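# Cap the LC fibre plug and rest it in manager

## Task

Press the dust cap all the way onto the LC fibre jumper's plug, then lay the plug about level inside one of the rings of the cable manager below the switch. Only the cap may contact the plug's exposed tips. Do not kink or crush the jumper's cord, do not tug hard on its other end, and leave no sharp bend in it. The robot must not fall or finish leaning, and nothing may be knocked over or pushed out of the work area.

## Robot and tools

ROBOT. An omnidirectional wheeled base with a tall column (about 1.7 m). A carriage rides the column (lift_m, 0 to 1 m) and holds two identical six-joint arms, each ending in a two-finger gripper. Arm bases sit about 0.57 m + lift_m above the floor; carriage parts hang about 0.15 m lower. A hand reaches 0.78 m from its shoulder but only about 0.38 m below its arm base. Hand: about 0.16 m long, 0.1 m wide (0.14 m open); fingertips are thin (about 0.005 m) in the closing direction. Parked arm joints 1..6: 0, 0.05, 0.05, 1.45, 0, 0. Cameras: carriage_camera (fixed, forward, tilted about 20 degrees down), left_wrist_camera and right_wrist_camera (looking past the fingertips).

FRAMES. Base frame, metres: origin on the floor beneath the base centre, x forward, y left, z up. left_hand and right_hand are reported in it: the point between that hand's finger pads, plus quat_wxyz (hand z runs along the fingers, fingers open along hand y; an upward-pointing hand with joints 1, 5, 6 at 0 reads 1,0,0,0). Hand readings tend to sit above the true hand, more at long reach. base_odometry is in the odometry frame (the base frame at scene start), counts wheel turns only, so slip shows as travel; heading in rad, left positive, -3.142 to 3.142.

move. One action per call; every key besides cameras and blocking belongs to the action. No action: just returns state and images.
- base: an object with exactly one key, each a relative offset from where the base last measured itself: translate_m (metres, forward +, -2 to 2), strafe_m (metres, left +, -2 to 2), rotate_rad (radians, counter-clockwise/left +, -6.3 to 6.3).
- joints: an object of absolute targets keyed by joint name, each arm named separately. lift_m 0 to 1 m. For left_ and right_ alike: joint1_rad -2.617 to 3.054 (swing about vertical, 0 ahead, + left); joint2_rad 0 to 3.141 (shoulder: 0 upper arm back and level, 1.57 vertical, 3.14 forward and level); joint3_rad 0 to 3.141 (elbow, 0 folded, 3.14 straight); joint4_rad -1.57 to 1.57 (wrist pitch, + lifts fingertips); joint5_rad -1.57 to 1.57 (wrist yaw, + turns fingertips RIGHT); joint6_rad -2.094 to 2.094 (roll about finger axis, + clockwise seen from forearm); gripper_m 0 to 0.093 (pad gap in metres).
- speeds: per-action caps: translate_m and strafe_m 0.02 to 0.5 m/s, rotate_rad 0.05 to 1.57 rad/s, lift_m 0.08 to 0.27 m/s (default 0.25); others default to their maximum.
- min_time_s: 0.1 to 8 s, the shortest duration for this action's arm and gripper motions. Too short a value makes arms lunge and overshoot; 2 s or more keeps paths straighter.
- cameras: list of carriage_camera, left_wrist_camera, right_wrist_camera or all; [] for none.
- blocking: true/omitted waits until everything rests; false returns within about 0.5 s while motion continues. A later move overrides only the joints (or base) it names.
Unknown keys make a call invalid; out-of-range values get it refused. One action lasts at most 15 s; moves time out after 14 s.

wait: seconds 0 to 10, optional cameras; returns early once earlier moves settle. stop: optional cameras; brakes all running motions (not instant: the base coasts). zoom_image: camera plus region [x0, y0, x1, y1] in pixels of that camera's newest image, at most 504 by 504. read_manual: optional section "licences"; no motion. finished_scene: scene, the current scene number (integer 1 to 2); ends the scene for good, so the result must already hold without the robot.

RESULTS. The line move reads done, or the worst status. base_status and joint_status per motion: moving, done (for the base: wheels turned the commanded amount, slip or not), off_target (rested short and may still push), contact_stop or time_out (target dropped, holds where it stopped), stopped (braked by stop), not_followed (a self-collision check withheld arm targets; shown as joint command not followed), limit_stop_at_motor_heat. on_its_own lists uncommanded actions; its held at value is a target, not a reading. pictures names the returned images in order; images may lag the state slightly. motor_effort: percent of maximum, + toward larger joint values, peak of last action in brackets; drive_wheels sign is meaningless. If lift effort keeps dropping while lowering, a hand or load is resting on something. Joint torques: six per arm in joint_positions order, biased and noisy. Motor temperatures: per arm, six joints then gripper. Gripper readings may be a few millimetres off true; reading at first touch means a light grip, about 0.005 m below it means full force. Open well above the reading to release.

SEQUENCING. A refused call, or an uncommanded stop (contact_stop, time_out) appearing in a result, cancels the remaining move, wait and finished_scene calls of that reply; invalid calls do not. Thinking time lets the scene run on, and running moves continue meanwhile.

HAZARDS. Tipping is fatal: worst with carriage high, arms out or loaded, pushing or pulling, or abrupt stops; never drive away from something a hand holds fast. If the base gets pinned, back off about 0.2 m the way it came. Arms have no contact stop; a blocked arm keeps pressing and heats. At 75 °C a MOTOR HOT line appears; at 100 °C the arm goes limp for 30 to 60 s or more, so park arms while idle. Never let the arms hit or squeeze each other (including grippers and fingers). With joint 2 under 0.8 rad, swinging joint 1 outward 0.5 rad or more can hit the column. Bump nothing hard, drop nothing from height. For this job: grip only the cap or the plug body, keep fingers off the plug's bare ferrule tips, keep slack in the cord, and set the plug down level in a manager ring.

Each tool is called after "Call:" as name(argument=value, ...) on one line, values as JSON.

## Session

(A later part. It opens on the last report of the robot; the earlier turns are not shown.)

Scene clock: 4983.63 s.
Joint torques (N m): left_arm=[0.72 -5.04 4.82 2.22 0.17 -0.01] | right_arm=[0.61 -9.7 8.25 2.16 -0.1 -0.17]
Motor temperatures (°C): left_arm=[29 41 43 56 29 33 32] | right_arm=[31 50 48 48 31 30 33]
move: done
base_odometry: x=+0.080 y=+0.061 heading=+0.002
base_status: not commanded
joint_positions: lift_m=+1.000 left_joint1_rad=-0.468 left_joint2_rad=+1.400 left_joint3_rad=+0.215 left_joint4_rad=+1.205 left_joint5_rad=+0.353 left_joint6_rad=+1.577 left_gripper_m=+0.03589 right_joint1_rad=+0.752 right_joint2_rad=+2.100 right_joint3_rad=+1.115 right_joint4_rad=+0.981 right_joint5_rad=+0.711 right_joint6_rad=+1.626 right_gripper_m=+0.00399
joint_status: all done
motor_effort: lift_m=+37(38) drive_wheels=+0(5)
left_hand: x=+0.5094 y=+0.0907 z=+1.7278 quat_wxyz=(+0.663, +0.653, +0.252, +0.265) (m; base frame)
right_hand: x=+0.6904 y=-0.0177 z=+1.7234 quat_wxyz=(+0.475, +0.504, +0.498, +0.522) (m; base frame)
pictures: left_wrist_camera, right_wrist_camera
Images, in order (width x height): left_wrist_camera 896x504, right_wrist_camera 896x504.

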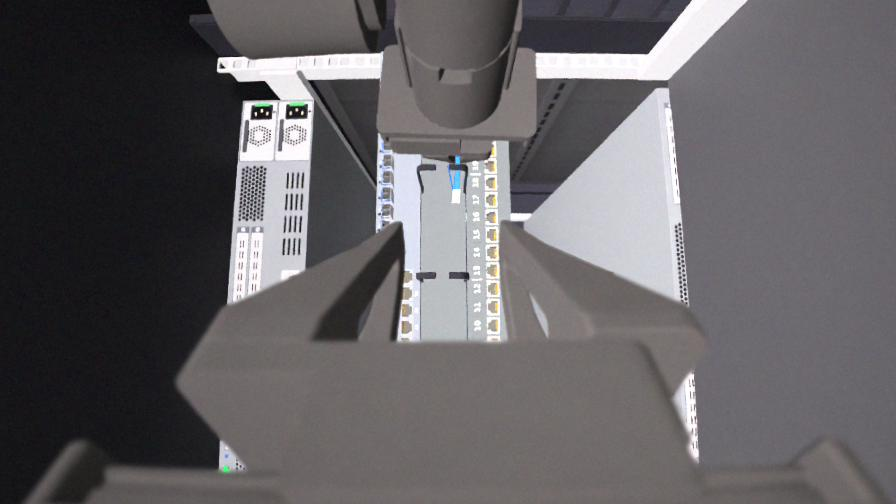

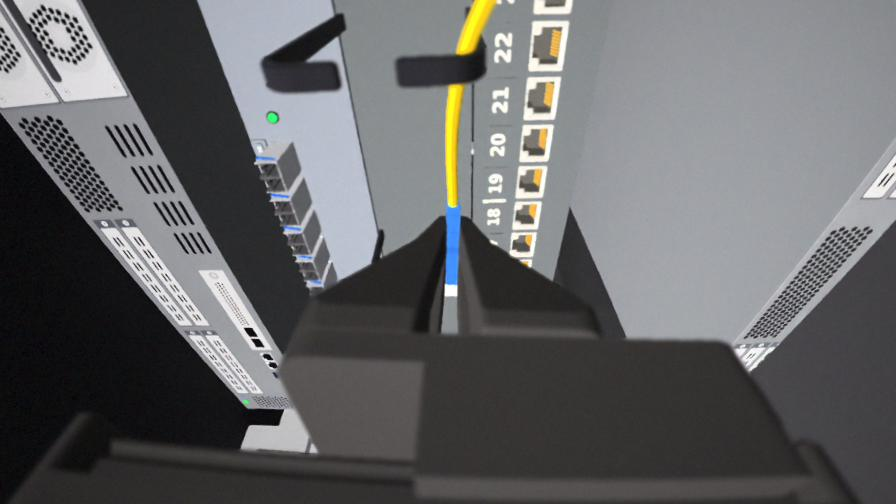

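Call:
move(joints={"right_joint2_rad": 2.1265}, min_time_s=1.5, cameras=["left_wrist_camera", "right_wrist_camera"])

Call:
zoom_image(camera="left_wrist_camera", region=[400, 120, 510, 210])

Scene clock: 5000.97 s.
Joint torques (N m): left_arm=[0.72 -5.07 4.83 2.22 0.16 -0.01] | right_arm=[0.59 -9.74 8.23 2.17 -0.1 -0.17]
Motor temperatures (°C): left_arm=[29 41 43 56 29 33 32] | right_arm=[31 50 48 48 31 30 34]
move: done
base_odometry: x=+0.080 y=+0.061 heading=+0.002
base_status: not commanded
joint_positions: lift_m=+1.000 left_joint1_rad=-0.468 left_joint2_rad=+1.400 left_joint3_rad=+0.215 left_joint4_rad=+1.205 left_joint5_rad=+0.353 left_joint6_rad=+1.577 left_gripper_m=+0.03589 right_joint1_rad=+0.752 right_joint2_rad=+2.106 right_joint3_rad=+1.115 right_joint4_rad=+0.981 right_joint5_rad=+0.710 right_joint6_rad=+1.626 right_gripper_m=+0.00394
joint_status: all done
motor_effort: lift_m=+38(38) drive_wheels=+0(5)
left_hand: x=+0.5094 y=+0.0907 z=+1.7278 quat_wxyz=(+0.663, +0.653, +0.252, +0.265) (m; base frame)
right_hand: x=+0.6906 y=-0.0175 z=+1.7202 quat_wxyz=(+0.475, +0.504, +0.500, +0.520) (m; base frame)
pictures: left_wrist_camera, right_wrist_camera
Images, in order (width x height): left_wrist_camera 896x504, right_wrist_camera 896x504.

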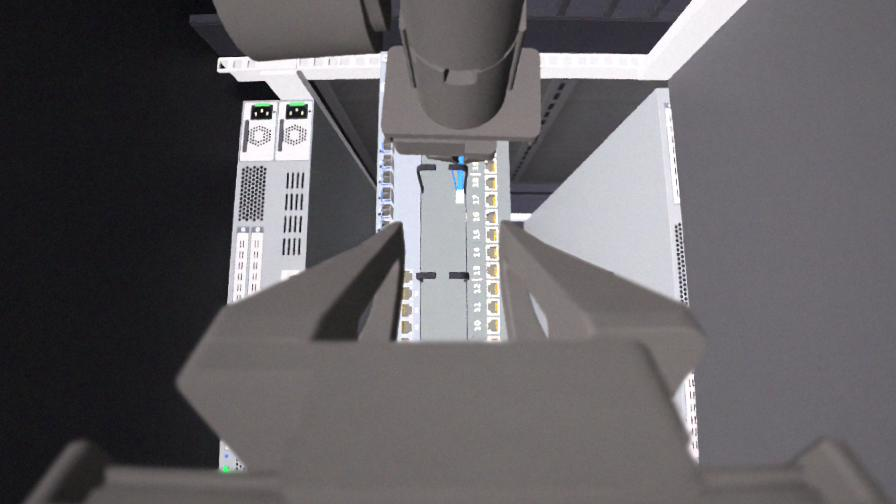

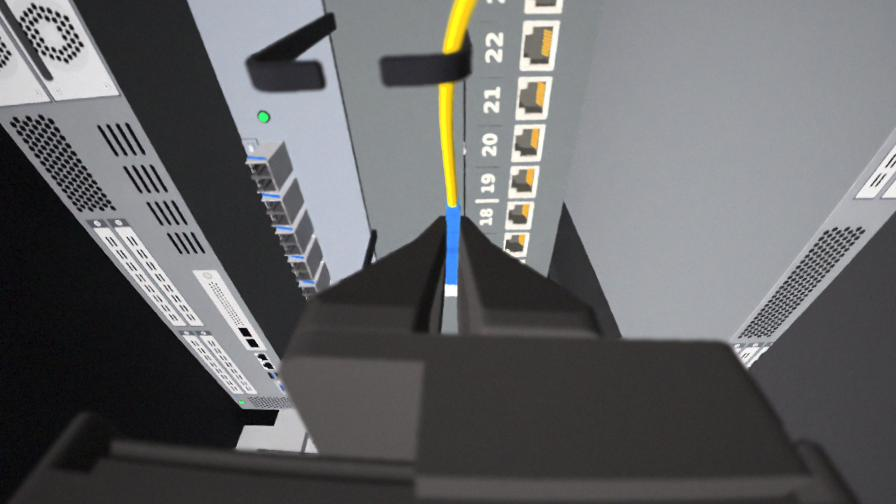

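Scaled by 4.582 from the camera's 896x504 image, which has a finer 1280x720 frame.

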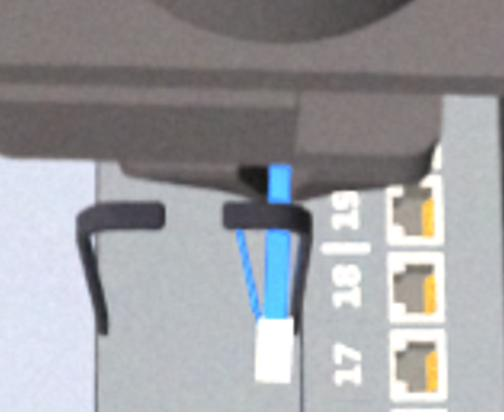

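Call:
move(joints={"right_joint2_rad": 2.129}, min_time_s=1, cameras=[])

Call:
move(joints={"right_gripper_m": 0.010}, min_time_s=2, cameras=["left_wrist_camera", "right_wrist_camera"])

Call:
zoom_image(camera="left_wrist_camera", region=[400, 120, 510, 210])

Call:
zoom_image(camera="right_wrist_camera", region=[370, 130, 530, 310])

Scene clock: 5011.17 s.
Joint torques (N m): left_arm=[0.72 -5.09 4.82 2.22 0.17 0] | right_arm=[0.58 -9.52 8.23 2.17 -0.1 -0.18]
Motor temperatures (°C): left_arm=[29 41 43 56 29 33 32] | right_arm=[31 50 48 47 31 30 34]
move: done
base_odometry: x=+0.080 y=+0.061 heading=+0.002
base_status: not commanded
joint_positions: lift_m=+1.000 left_joint1_rad=-0.468 left_joint2_rad=+1.400 left_joint3_rad=+0.215 left_joint4_rad=+1.205 left_joint5_rad=+0.353 left_joint6_rad=+1.577 left_gripper_m=+0.03589 right_joint1_rad=+0.752 right_joint2_rad=+2.106 right_joint3_rad=+1.115 right_joint4_rad=+0.981 right_joint5_rad=+0.710 right_joint6_rad=+1.626 right_gripper_m=+0.00396
joint_status: all done
motor_effort: lift_m=+38(38) drive_wheels=+4(5)
left_hand: x=+0.5094 y=+0.0907 z=+1.7278 quat_wxyz=(+0.663, +0.653, +0.252, +0.265) (m; base frame)
right_hand: x=+0.6906 y=-0.0175 z=+1.7202 quat_wxyz=(+0.475, +0.504, +0.500, +0.520) (m; base frame)
pictures: none
No camera images: "cameras" was empty.

Scene clock: 5013.47 s.
Joint torques (N m): left_arm=[0.7 -5.08 4.82 2.22 0.17 0] | right_arm=[0.59 -9.51 8.23 2.17 -0.09 -0.17]
Motor temperatures (°C): left_arm=[29 41 43 56 29 33 32] | right_arm=[31 50 48 47 31 30 34]
move: done
base_odometry: x=+0.080 y=+0.061 heading=+0.002
base_status: not commanded
joint_positions: lift_m=+1.000 left_joint1_rad=-0.468 left_joint2_rad=+1.400 left_joint3_rad=+0.215 left_joint4_rad=+1.205 left_joint5_rad=+0.353 left_joint6_rad=+1.577 left_gripper_m=+0.03589 right_joint1_rad=+0.752 right_joint2_rad=+2.106 right_joint3_rad=+1.115 right_joint4_rad=+0.981 right_joint5_rad=+0.709 right_joint6_rad=+1.626 right_gripper_m=+0.00988
joint_status: all done
motor_effort: lift_m=+38(38) drive_wheels=+2(5)
left_hand: x=+0.5094 y=+0.0907 z=+1.7278 quat_wxyz=(+0.663, +0.653, +0.252, +0.265) (m; base frame)
right_hand: x=+0.6906 y=-0.0173 z=+1.7202 quat_wxyz=(+0.475, +0.503, +0.501, +0.520) (m; base frame)
pictures: left_wrist_camera, right_wrist_camera
Images, in order (width x height): left_wrist_camera 896x504, right_wrist_camera 896x504.

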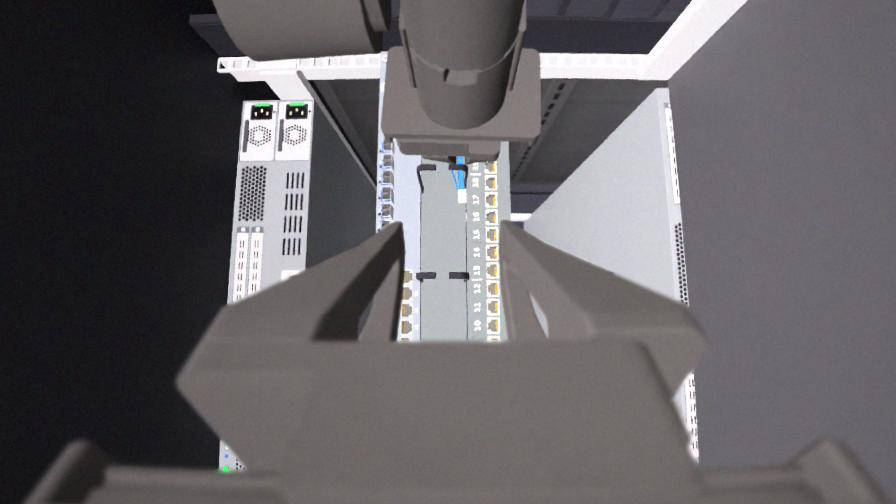

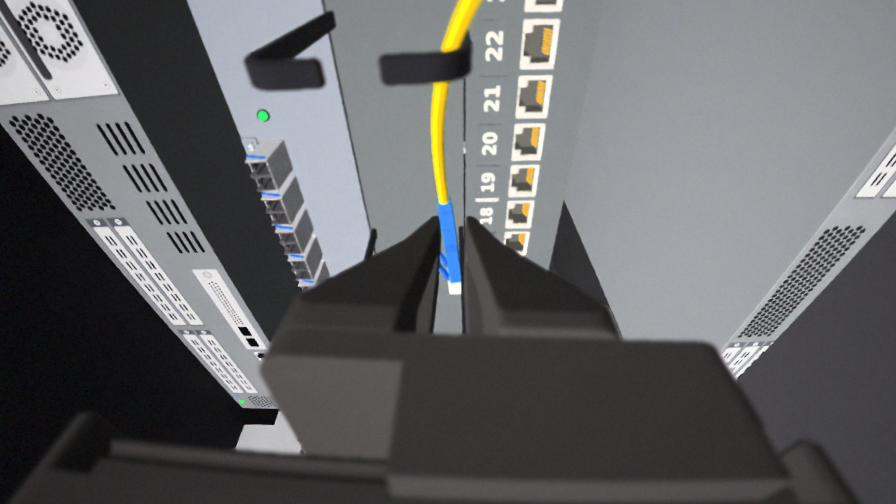

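Scaled by 4.582 from the camera's 896x504 image, which has a finer 1280x720 frame.

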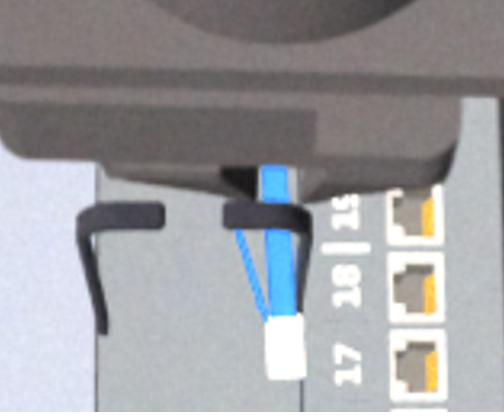

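Scaled by 2.800 from the camera's 896x504 image, which has a finer 1280x720 frame.

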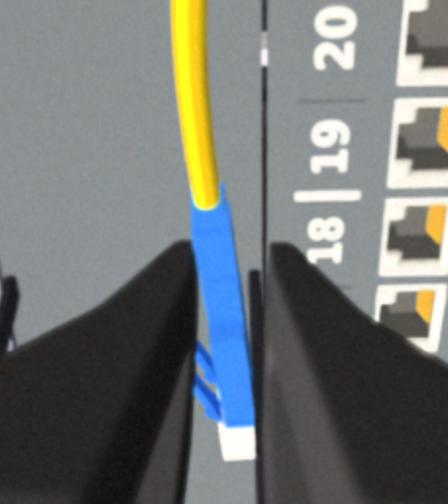

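Call:
move(joints={"right_gripper_m": 0.018}, min_time_s=1.5, cameras=["left_wrist_camera", "right_wrist_camera"])

Call:
zoom_image(camera="left_wrist_camera", region=[400, 120, 510, 210])

Call:
zoom_image(camera="right_wrist_camera", region=[370, 130, 530, 310])

Scene clock: 5022.63 s.
Joint torques (N m): left_arm=[0.69 -5.04 4.83 2.22 0.17 0] | right_arm=[0.59 -9.51 8.23 2.17 -0.09 -0.17]
Motor temperatures (°C): left_arm=[29 41 43 56 29 33 32] | right_arm=[31 50 48 47 31 30 33]
move: done
base_odometry: x=+0.080 y=+0.061 heading=+0.002
base_status: not commanded
joint_positions: lift_m=+1.000 left_joint1_rad=-0.468 left_joint2_rad=+1.400 left_joint3_rad=+0.215 left_joint4_rad=+1.205 left_joint5_rad=+0.353 left_joint6_rad=+1.577 left_gripper_m=+0.03589 right_joint1_rad=+0.752 right_joint2_rad=+2.106 right_joint3_rad=+1.115 right_joint4_rad=+0.981 right_joint5_rad=+0.709 right_joint6_rad=+1.626 right_gripper_m=+0.01786
joint_status: all done
motor_effort: lift_m=+38(38) drive_wheels=+2(4)
left_hand: x=+0.5094 y=+0.0907 z=+1.7278 quat_wxyz=(+0.663, +0.653, +0.252, +0.265) (m; base frame)
right_hand: x=+0.6906 y=-0.0173 z=+1.7202 quat_wxyz=(+0.475, +0.503, +0.501, +0.520) (m; base frame)
pictures: left_wrist_camera, right_wrist_camera
Images, in order (width x height): left_wrist_camera 896x504, right_wrist_camera 896x504.

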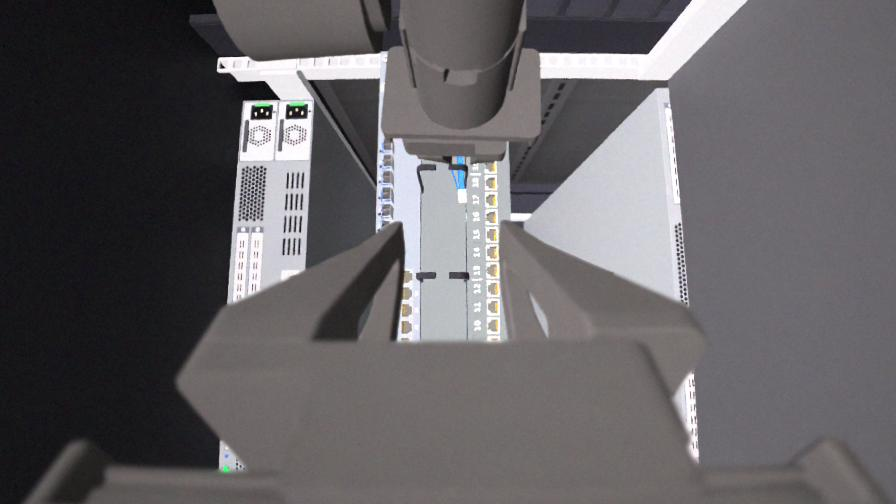

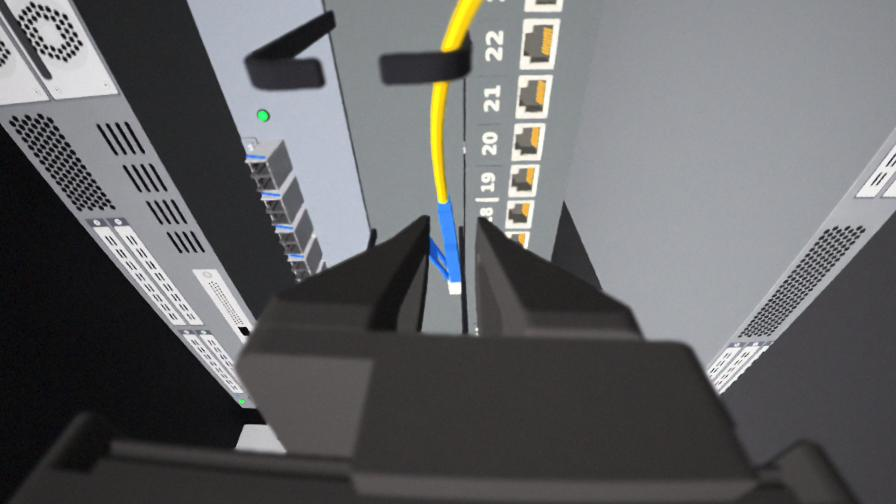

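Scaled by 4.582 from the camera's 896x504 image, which has a finer 1280x720 frame.

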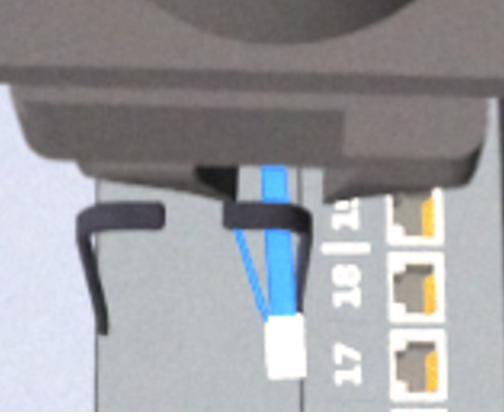

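Scaled by 2.800 from the camera's 896x504 image, which has a finer 1280x720 frame.

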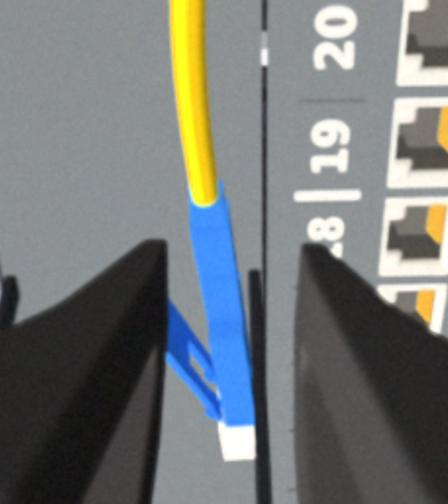

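Call:
move(joints={"right_gripper_m": 0.032, "right_joint2_rad": 2.085, "right_joint3_rad": 1.104, "right_joint4_rad": 0.982, "right_joint5_rad": 0.716}, min_time_s=1.5, cameras=["left_wrist_camera", "right_wrist_camera"])

Call:
zoom_image(camera="right_wrist_camera", region=[370, 130, 530, 310])

Scene clock: 5060.83 s.
Joint torques (N m): left_arm=[0.69 -5.05 4.83 2.22 0.17 -0.01] | right_arm=[0.59 -13.63 5.35 2.36 0.1 -0.17]
Motor temperatures (°C): left_arm=[29 41 43 56 29 33 32] | right_arm=[31 50 48 47 31 30 33]
move: done
base_odometry: x=+0.080 y=+0.061 heading=+0.002
base_status: not commanded
joint_positions: lift_m=+1.000 left_joint1_rad=-0.468 left_joint2_rad=+1.400 left_joint3_rad=+0.215 left_joint4_rad=+1.205 left_joint5_rad=+0.353 left_joint6_rad=+1.577 left_gripper_m=+0.03589 right_joint1_rad=+0.752 right_joint2_rad=+2.106 right_joint3_rad=+1.115 right_joint4_rad=+0.981 right_joint5_rad=+0.709 right_joint6_rad=+1.626 right_gripper_m=+0.03186
joint_status: all done
motor_effort: lift_m=+37(38) drive_wheels=+0(6)
left_hand: x=+0.5094 y=+0.0907 z=+1.7278 quat_wxyz=(+0.663, +0.653, +0.252, +0.265) (m; base frame)
right_hand: x=+0.6906 y=-0.0173 z=+1.7202 quat_wxyz=(+0.475, +0.503, +0.501, +0.520) (m; base frame)
pictures: left_wrist_camera, right_wrist_camera
Images, in order (width x height): left_wrist_camera 896x504, right_wrist_camera 896x504.

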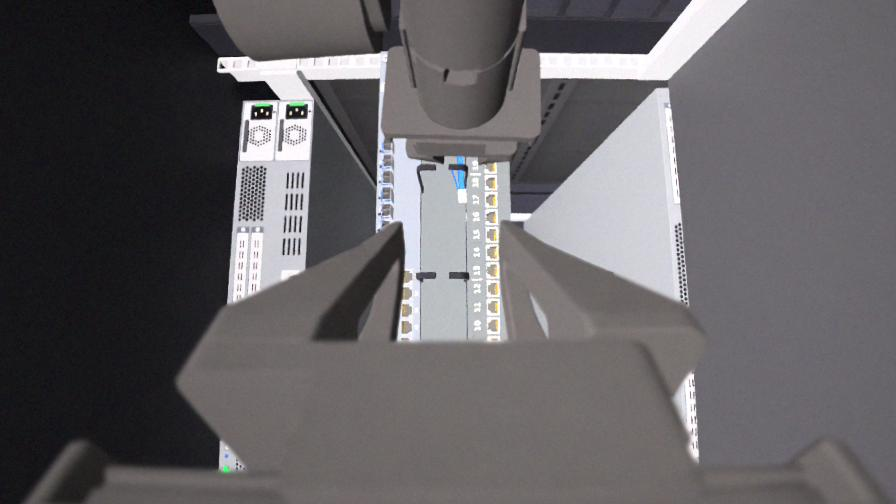

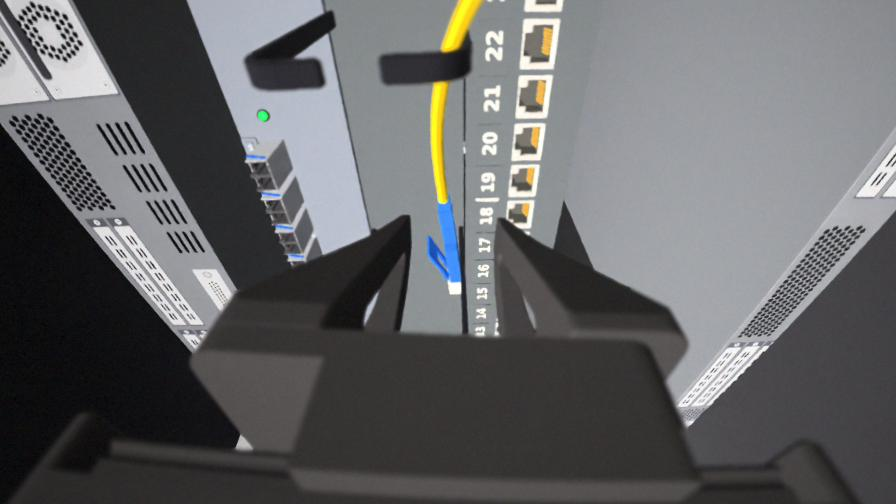

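Scaled by 2.800 from the camera's 896x504 image, which has a finer 1280x720 frame.

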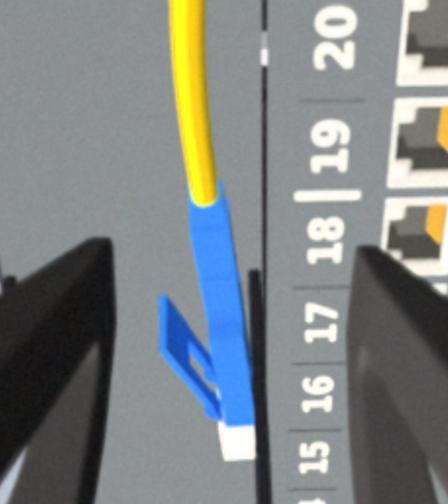

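Call:
move(joints={"right_joint1_rad": 0.794, "right_joint2_rad": 2.035, "right_joint3_rad": 1.0334, "right_joint4_rad": 1.0144, "right_joint5_rad": 0.7584}, min_time_s=2.5, cameras=["left_wrist_camera", "right_wrist_camera"])

Call:
zoom_image(camera="right_wrist_camera", region=[370, 130, 530, 310])

Scene clock: 5076.17 s.
Joint torques (N m): left_arm=[0.7 -5.09 4.81 2.22 0.17 0] | right_arm=[0.59 -13.93 4.93 2.34 0.12 -0.17]
Motor temperatures (°C): left_arm=[29 41 43 56 29 33 32] | right_arm=[31 53 47 48 31 30 33]
move: done
base_odometry: x=+0.080 y=+0.061 heading=+0.002
base_status: not commanded
joint_positions: lift_m=+1.000 left_joint1_rad=-0.468 left_joint2_rad=+1.400 left_joint3_rad=+0.215 left_joint4_rad=+1.205 left_joint5_rad=+0.353 left_joint6_rad=+1.577 left_gripper_m=+0.03589 right_joint1_rad=+0.788 right_joint2_rad=+2.064 right_joint3_rad=+1.047 right_joint4_rad=+1.013 right_joint5_rad=+0.749 right_joint6_rad=+1.626 right_gripper_m=+0.03186
joint_status: all done
motor_effort: lift_m=+38(38) drive_wheels=+3(4)
left_hand: x=+0.5094 y=+0.0907 z=+1.7278 quat_wxyz=(+0.663, +0.653, +0.252, +0.265) (m; base frame)
right_hand: x=+0.6706 y=-0.0174 z=+1.7224 quat_wxyz=(+0.476, +0.504, +0.497, +0.522) (m; base frame)
pictures: left_wrist_camera, right_wrist_camera
Images, in order (width x height): left_wrist_camera 896x504, right_wrist_camera 896x504.

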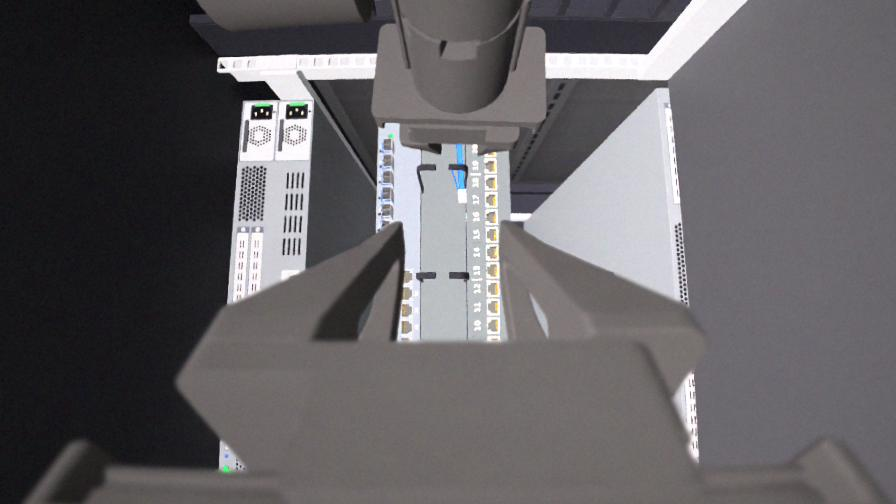

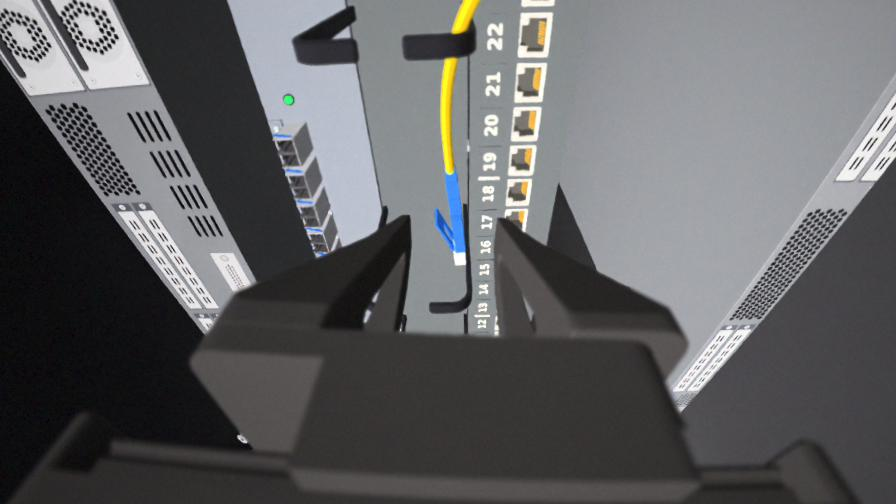

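Scaled by 2.800 from the camera's 896x504 image, which has a finer 1280x720 frame.

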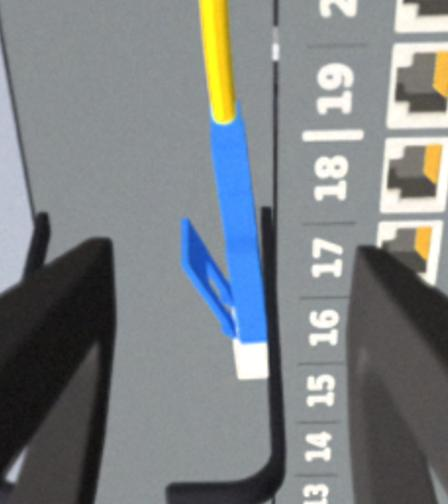

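Call:
move(joints={"right_joint1_rad": 0.833, "right_joint2_rad": 1.996, "right_joint3_rad": 0.9687, "right_joint4_rad": 1.0407, "right_joint5_rad": 0.8016}, min_time_s=2, cameras=["left_wrist_camera", "right_wrist_camera"])

Call:
zoom_image(camera="right_wrist_camera", region=[370, 60, 530, 310])

Scene clock: 5083.77 s.
Joint torques (N m): left_arm=[0.73 -5.07 4.85 2.22 0.17 0] | right_arm=[0.58 -13.34 4.82 2.3 0.13 -0.17]
Motor temperatures (°C): left_arm=[29 41 43 56 29 33 32] | right_arm=[31 53 47 49 31 30 33]
move: done
base_odometry: x=+0.080 y=+0.061 heading=+0.002
base_status: not commanded
joint_positions: lift_m=+1.000 left_joint1_rad=-0.468 left_joint2_rad=+1.400 left_joint3_rad=+0.215 left_joint4_rad=+1.205 left_joint5_rad=+0.353 left_joint6_rad=+1.577 left_gripper_m=+0.03589 right_joint1_rad=+0.827 right_joint2_rad=+2.024 right_joint3_rad=+0.982 right_joint4_rad=+1.039 right_joint5_rad=+0.792 right_joint6_rad=+1.626 right_gripper_m=+0.03186
joint_status: all done
motor_effort: lift_m=+38(38) drive_wheels=+2(6)
left_hand: x=+0.5094 y=+0.0907 z=+1.7278 quat_wxyz=(+0.663, +0.653, +0.252, +0.265) (m; base frame)
right_hand: x=+0.6499 y=-0.0177 z=+1.7226 quat_wxyz=(+0.477, +0.505, +0.496, +0.521) (m; base frame)
pictures: left_wrist_camera, right_wrist_camera
Images, in order (width x height): left_wrist_camera 896x504, right_wrist_camera 896x504.

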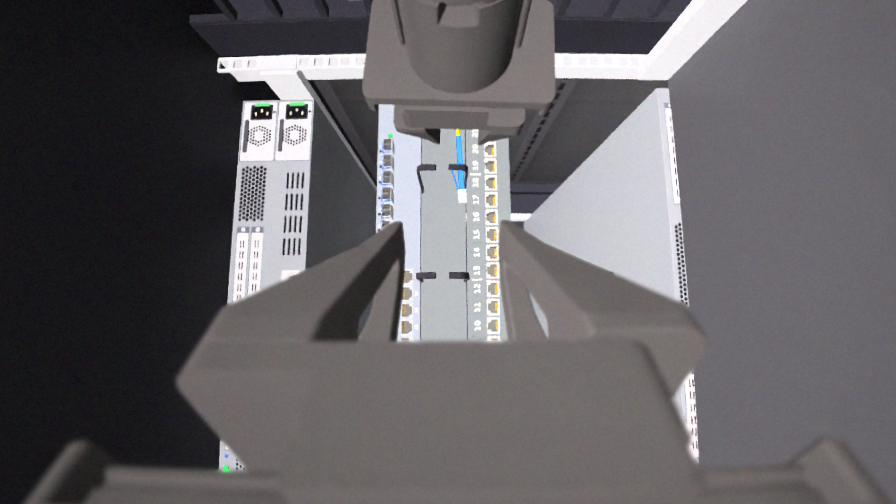

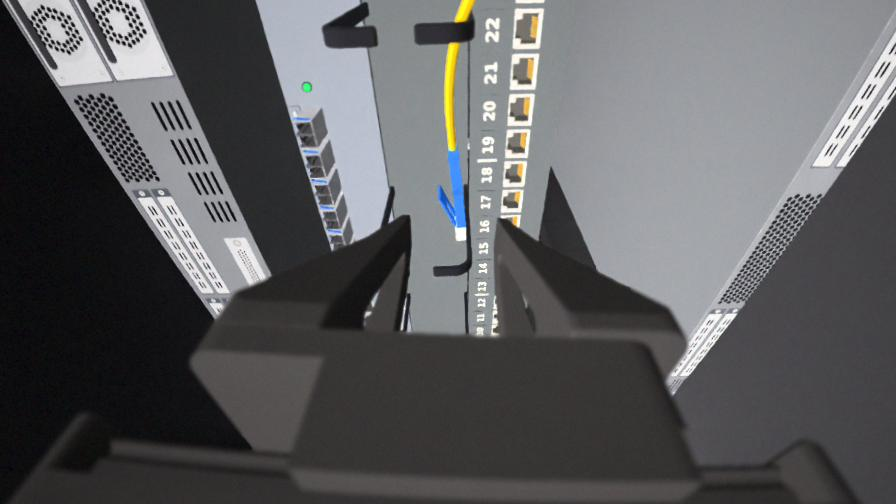

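Scaled by 2.016 from the camera's 896x504 image, which has a finer 1280x720 frame.

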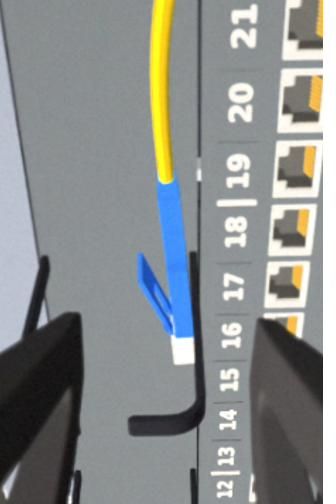

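Call:
move(joints={"right_joint1_rad": 0.9585, "right_joint2_rad": 1.889, "right_joint3_rad": 0.7956, "right_joint4_rad": 1.109, "right_joint5_rad": 0.923}, min_time_s=3, cameras=["carriage_camera", "left_wrist_camera", "right_wrist_camera"])

Call:
zoom_image(camera="left_wrist_camera", region=[400, 90, 510, 210])

Call:
zoom_image(camera="right_wrist_camera", region=[370, 0, 530, 250])

Call:
zoom_image(camera="carriage_camera", region=[400, 200, 620, 420])

Scene clock: 5096.30 s.
Joint torques (N m): left_arm=[0.72 -5.09 4.83 2.22 0.16 -0.01] | right_arm=[0.59 -11.69 4.49 2.21 0.11 -0.17]
Motor temperatures (°C): left_arm=[29 41 43 56 29 33 32] | right_arm=[31 53 47 50 31 30 33]
move: done
base_odometry: x=+0.080 y=+0.061 heading=+0.002
base_status: not commanded
joint_positions: lift_m=+1.000 left_joint1_rad=-0.468 left_joint2_rad=+1.400 left_joint3_rad=+0.215 left_joint4_rad=+1.205 left_joint5_rad=+0.353 left_joint6_rad=+1.577 left_gripper_m=+0.03589 right_joint1_rad=+0.952 right_joint2_rad=+1.914 right_joint3_rad=+0.809 right_joint4_rad=+1.107 right_joint5_rad=+0.913 right_joint6_rad=+1.626 right_gripper_m=+0.03186
joint_status: all done
motor_effort: lift_m=+38(38) drive_wheels=-1(5)
left_hand: x=+0.5094 y=+0.0907 z=+1.7278 quat_wxyz=(+0.663, +0.653, +0.252, +0.265) (m; base frame)
right_hand: x=+0.5900 y=-0.0179 z=+1.7242 quat_wxyz=(+0.476, +0.504, +0.495, +0.524) (m; base frame)
pictures: carriage_camera, left_wrist_camera, right_wrist_camera
Images, in order (width x height): carriage_camera 896x504, left_wrist_camera 896x504, right_wrist_camera 896x504.

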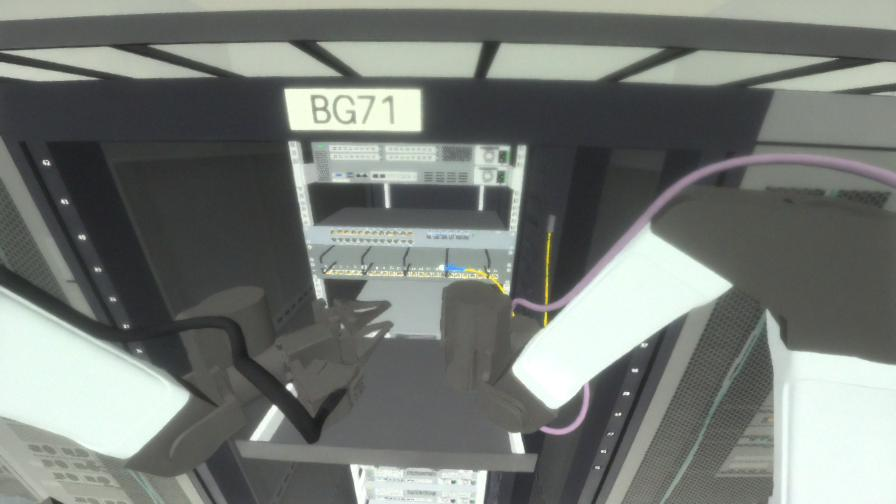

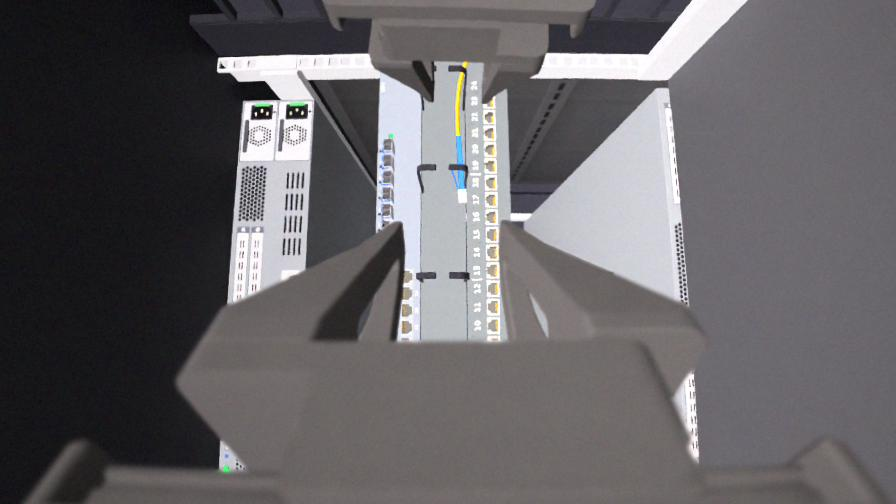

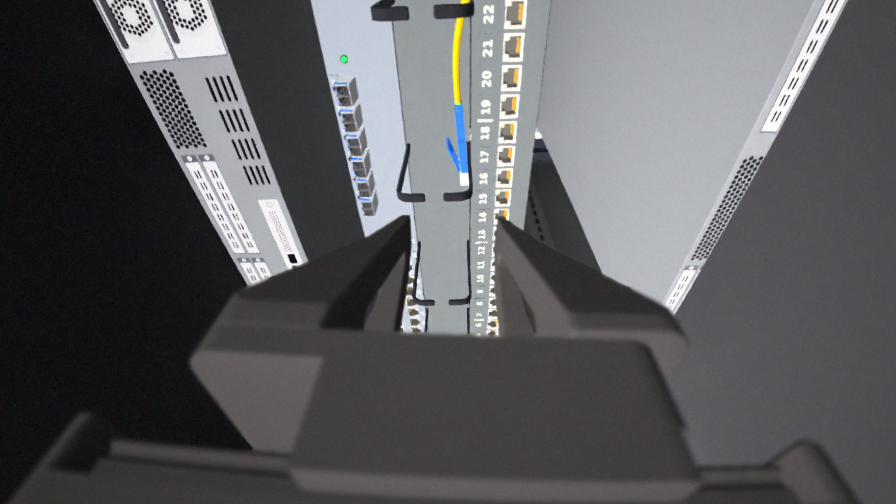

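Scaled by 4.200 from the camera's 896x504 image, which has a finer 1280x720 frame.

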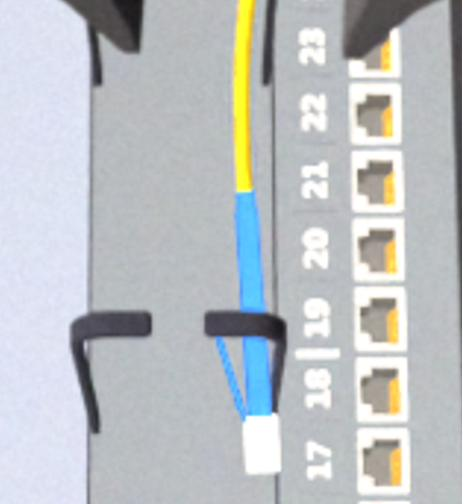

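Scaled by 2.016 from the camera's 896x504 image, which has a finer 1280x720 frame.

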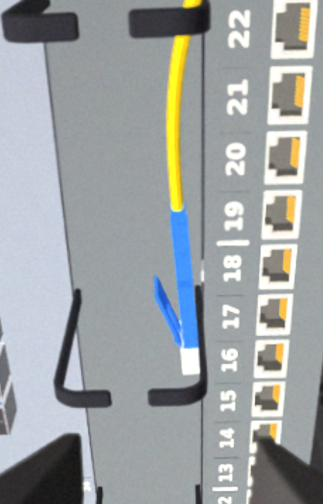

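Scaled by 2.291 from the camera's 896x504 image, which has a finer 1280x720 frame.

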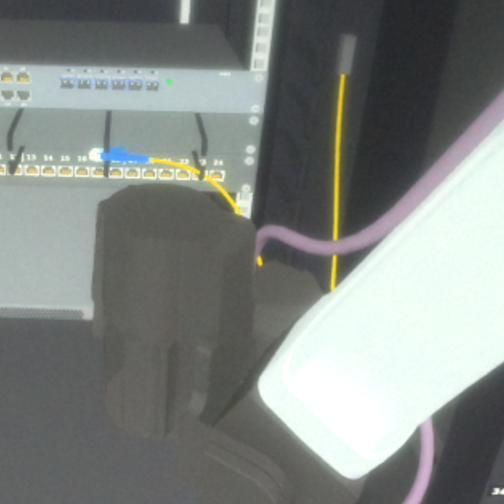

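Call:
zoom_image(camera="carriage_camera", region=[425, 245, 515, 300])

Scaled by 5.600 from the camera's 896x504 image, which has a finer 1280x720 frame.

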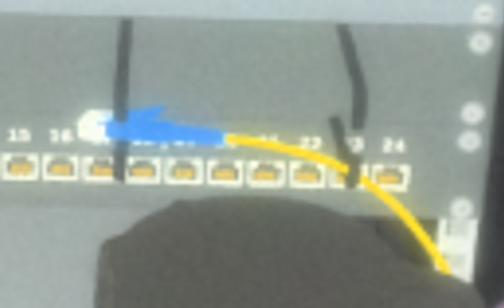

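Call:
move(joints={"right_joint1_rad": 1.2035, "right_joint2_rad": 1.767, "right_joint3_rad": 0.6134, "right_joint4_rad": 1.169, "right_joint5_rad": 1.168}, min_time_s=3, cameras=["carriage_camera", "left_wrist_camera", "right_wrist_camera"])

Call:
zoom_image(camera="carriage_camera", region=[400, 200, 620, 420])

Scene clock: 5135.97 s.
Joint torques (N m): left_arm=[0.72 -5.08 4.82 2.22 0.16 0] | right_arm=[0.61 -9.72 4.12 2.01 0.11 -0.17]
Motor temperatures (°C): left_arm=[29 41 43 56 29 33 32] | right_arm=[31 53 46 50 31 30 33]
move: done
base_odometry: x=+0.080 y=+0.061 heading=+0.002
base_status: not commanded
joint_positions: lift_m=+1.000 left_joint1_rad=-0.468 left_joint2_rad=+1.400 left_joint3_rad=+0.215 left_joint4_rad=+1.205 left_joint5_rad=+0.353 left_joint6_rad=+1.577 left_gripper_m=+0.03589 right_joint1_rad=+1.197 right_joint2_rad=+1.789 right_joint3_rad=+0.626 right_joint4_rad=+1.167 right_joint5_rad=+1.158 right_joint6_rad=+1.626 right_gripper_m=+0.03186
joint_status: all done
motor_effort: lift_m=+38(38) drive_wheels=-2(5)
left_hand: x=+0.5094 y=+0.0907 z=+1.7278 quat_wxyz=(+0.663, +0.653, +0.252, +0.265) (m; base frame)
right_hand: x=+0.4998 y=-0.0176 z=+1.7246 quat_wxyz=(+0.475, +0.504, +0.495, +0.524) (m; base frame)
pictures: carriage_camera, left_wrist_camera, right_wrist_camera
Images, in order (width x height): carriage_camera 896x504, left_wrist_camera 896x504, right_wrist_camera 896x504.

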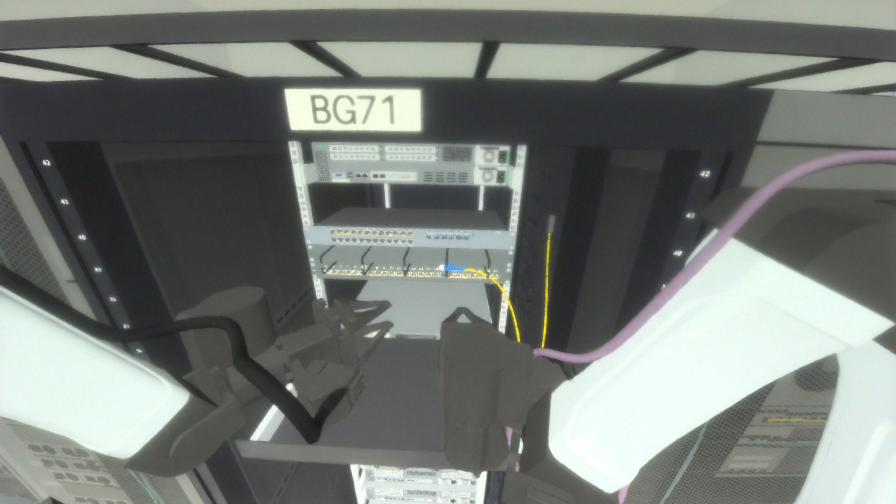

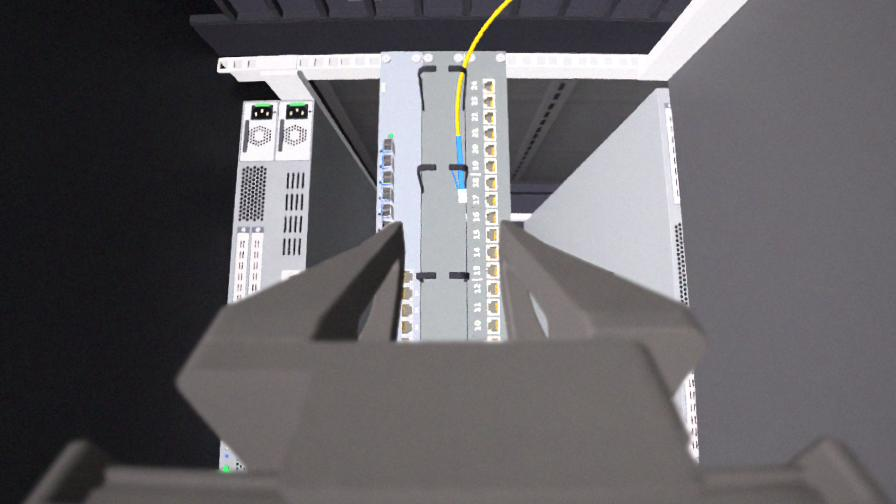

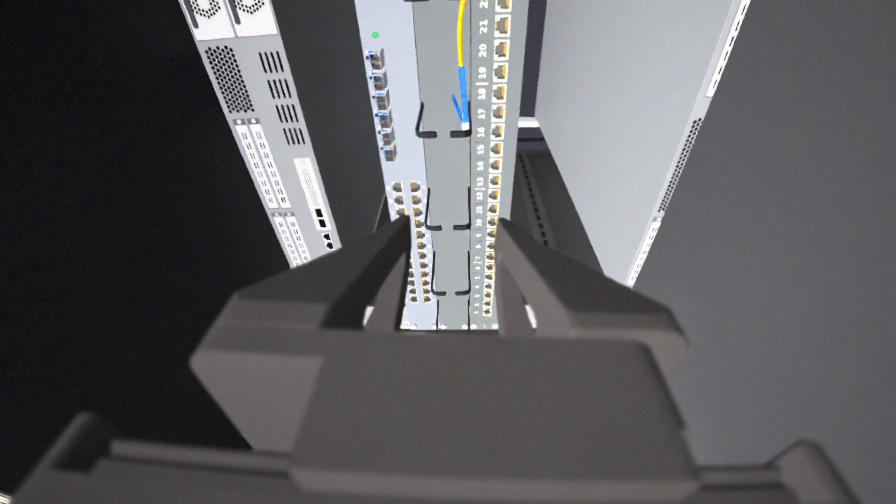

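Scaled by 2.291 from the camera's 896x504 image, which has a finer 1280x720 frame.

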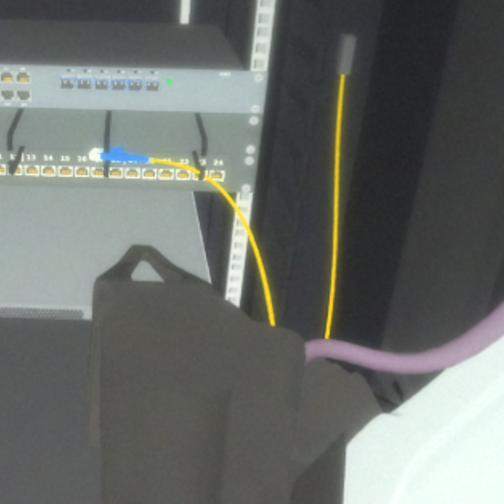

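Call:
move(joints={"right_joint1_rad": 1.365, "right_joint2_rad": 1.721, "right_joint3_rad": 0.5536, "right_joint4_rad": 1.183, "right_joint5_rad": 1.33}, min_time_s=2, cameras=[])

Call:
move(joints={"right_joint2_rad": 0.9, "right_joint3_rad": 0.05, "right_joint4_rad": 1.5}, min_time_s=3, cameras=["carriage_camera"])

Scene clock: 5156.67 s.
Joint torques (N m): left_arm=[0.68 -5.07 4.83 2.22 0.17 0] | right_arm=[0.59 -8.94 3.99 1.87 0.12 -0.17]
Motor temperatures (°C): left_arm=[29 41 43 56 29 33 32] | right_arm=[31 51 45 49 31 30 33]
move: done
base_odometry: x=+0.080 y=+0.061 heading=+0.002
base_status: not commanded
joint_positions: lift_m=+1.000 left_joint1_rad=-0.468 left_joint2_rad=+1.400 left_joint3_rad=+0.215 left_joint4_rad=+1.205 left_joint5_rad=+0.353 left_joint6_rad=+1.577 left_gripper_m=+0.03589 right_joint1_rad=+1.359 right_joint2_rad=+1.742 right_joint3_rad=+0.566 right_joint4_rad=+1.180 right_joint5_rad=+1.320 right_joint6_rad=+1.626 right_gripper_m=+0.03186
joint_status: all done
motor_effort: lift_m=+37(38) drive_wheels=+4(5)
left_hand: x=+0.5094 y=+0.0907 z=+1.7278 quat_wxyz=(+0.663, +0.653, +0.252, +0.265) (m; base frame)
right_hand: x=+0.4498 y=-0.0181 z=+1.7249 quat_wxyz=(+0.475, +0.505, +0.495, +0.524) (m; base frame)
pictures: none
No camera images: "cameras" was empty.

Scene clock: 5159.97 s.
Joint torques (N m): left_arm=[0.7 -5.08 4.83 2.21 0.17 0] | right_arm=[0.55 -0.65 4.85 1.28 -0.33 -0.14]
Motor temperatures (°C): left_arm=[29 41 43 56 29 33 32] | right_arm=[31 50 45 48 31 30 33]
move: done
base_odometry: x=+0.080 y=+0.061 heading=+0.002
base_status: not commanded
joint_positions: lift_m=+1.000 left_joint1_rad=-0.468 left_joint2_rad=+1.400 left_joint3_rad=+0.215 left_joint4_rad=+1.205 left_joint5_rad=+0.353 left_joint6_rad=+1.577 left_gripper_m=+0.03589 right_joint1_rad=+1.359 right_joint2_rad=+0.905 right_joint3_rad=+0.064 right_joint4_rad=+1.495 right_joint5_rad=+1.323 right_joint6_rad=+1.626 right_gripper_m=+0.03186
joint_status: all done
motor_effort: lift_m=+38(38) drive_wheels=+2(6)
left_hand: x=+0.5094 y=+0.0907 z=+1.7278 quat_wxyz=(+0.663, +0.653, +0.252, +0.265) (m; base frame)
right_hand: x=+0.4133 y=-0.1884 z=+1.8032 quat_wxyz=(+0.327, +0.593, +0.273, +0.684) (m; base frame)
pictures: carriage_camera
Images, in order (width x height): carriage_camera 896x504.

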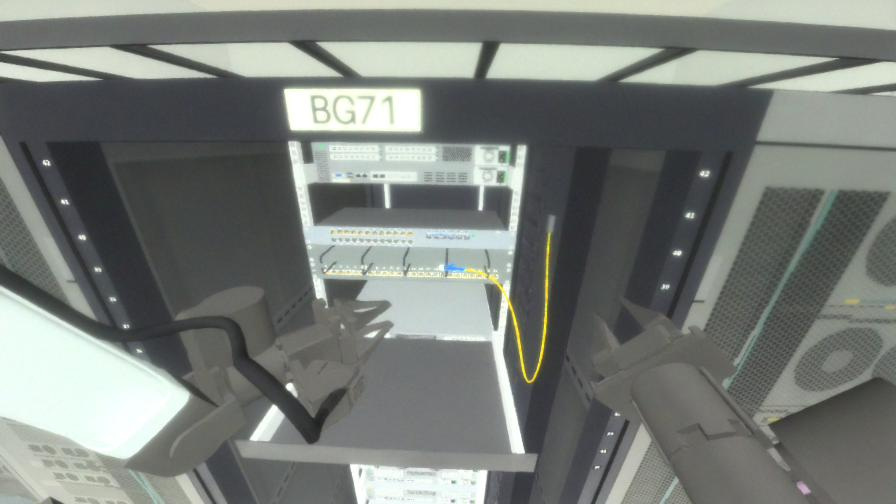

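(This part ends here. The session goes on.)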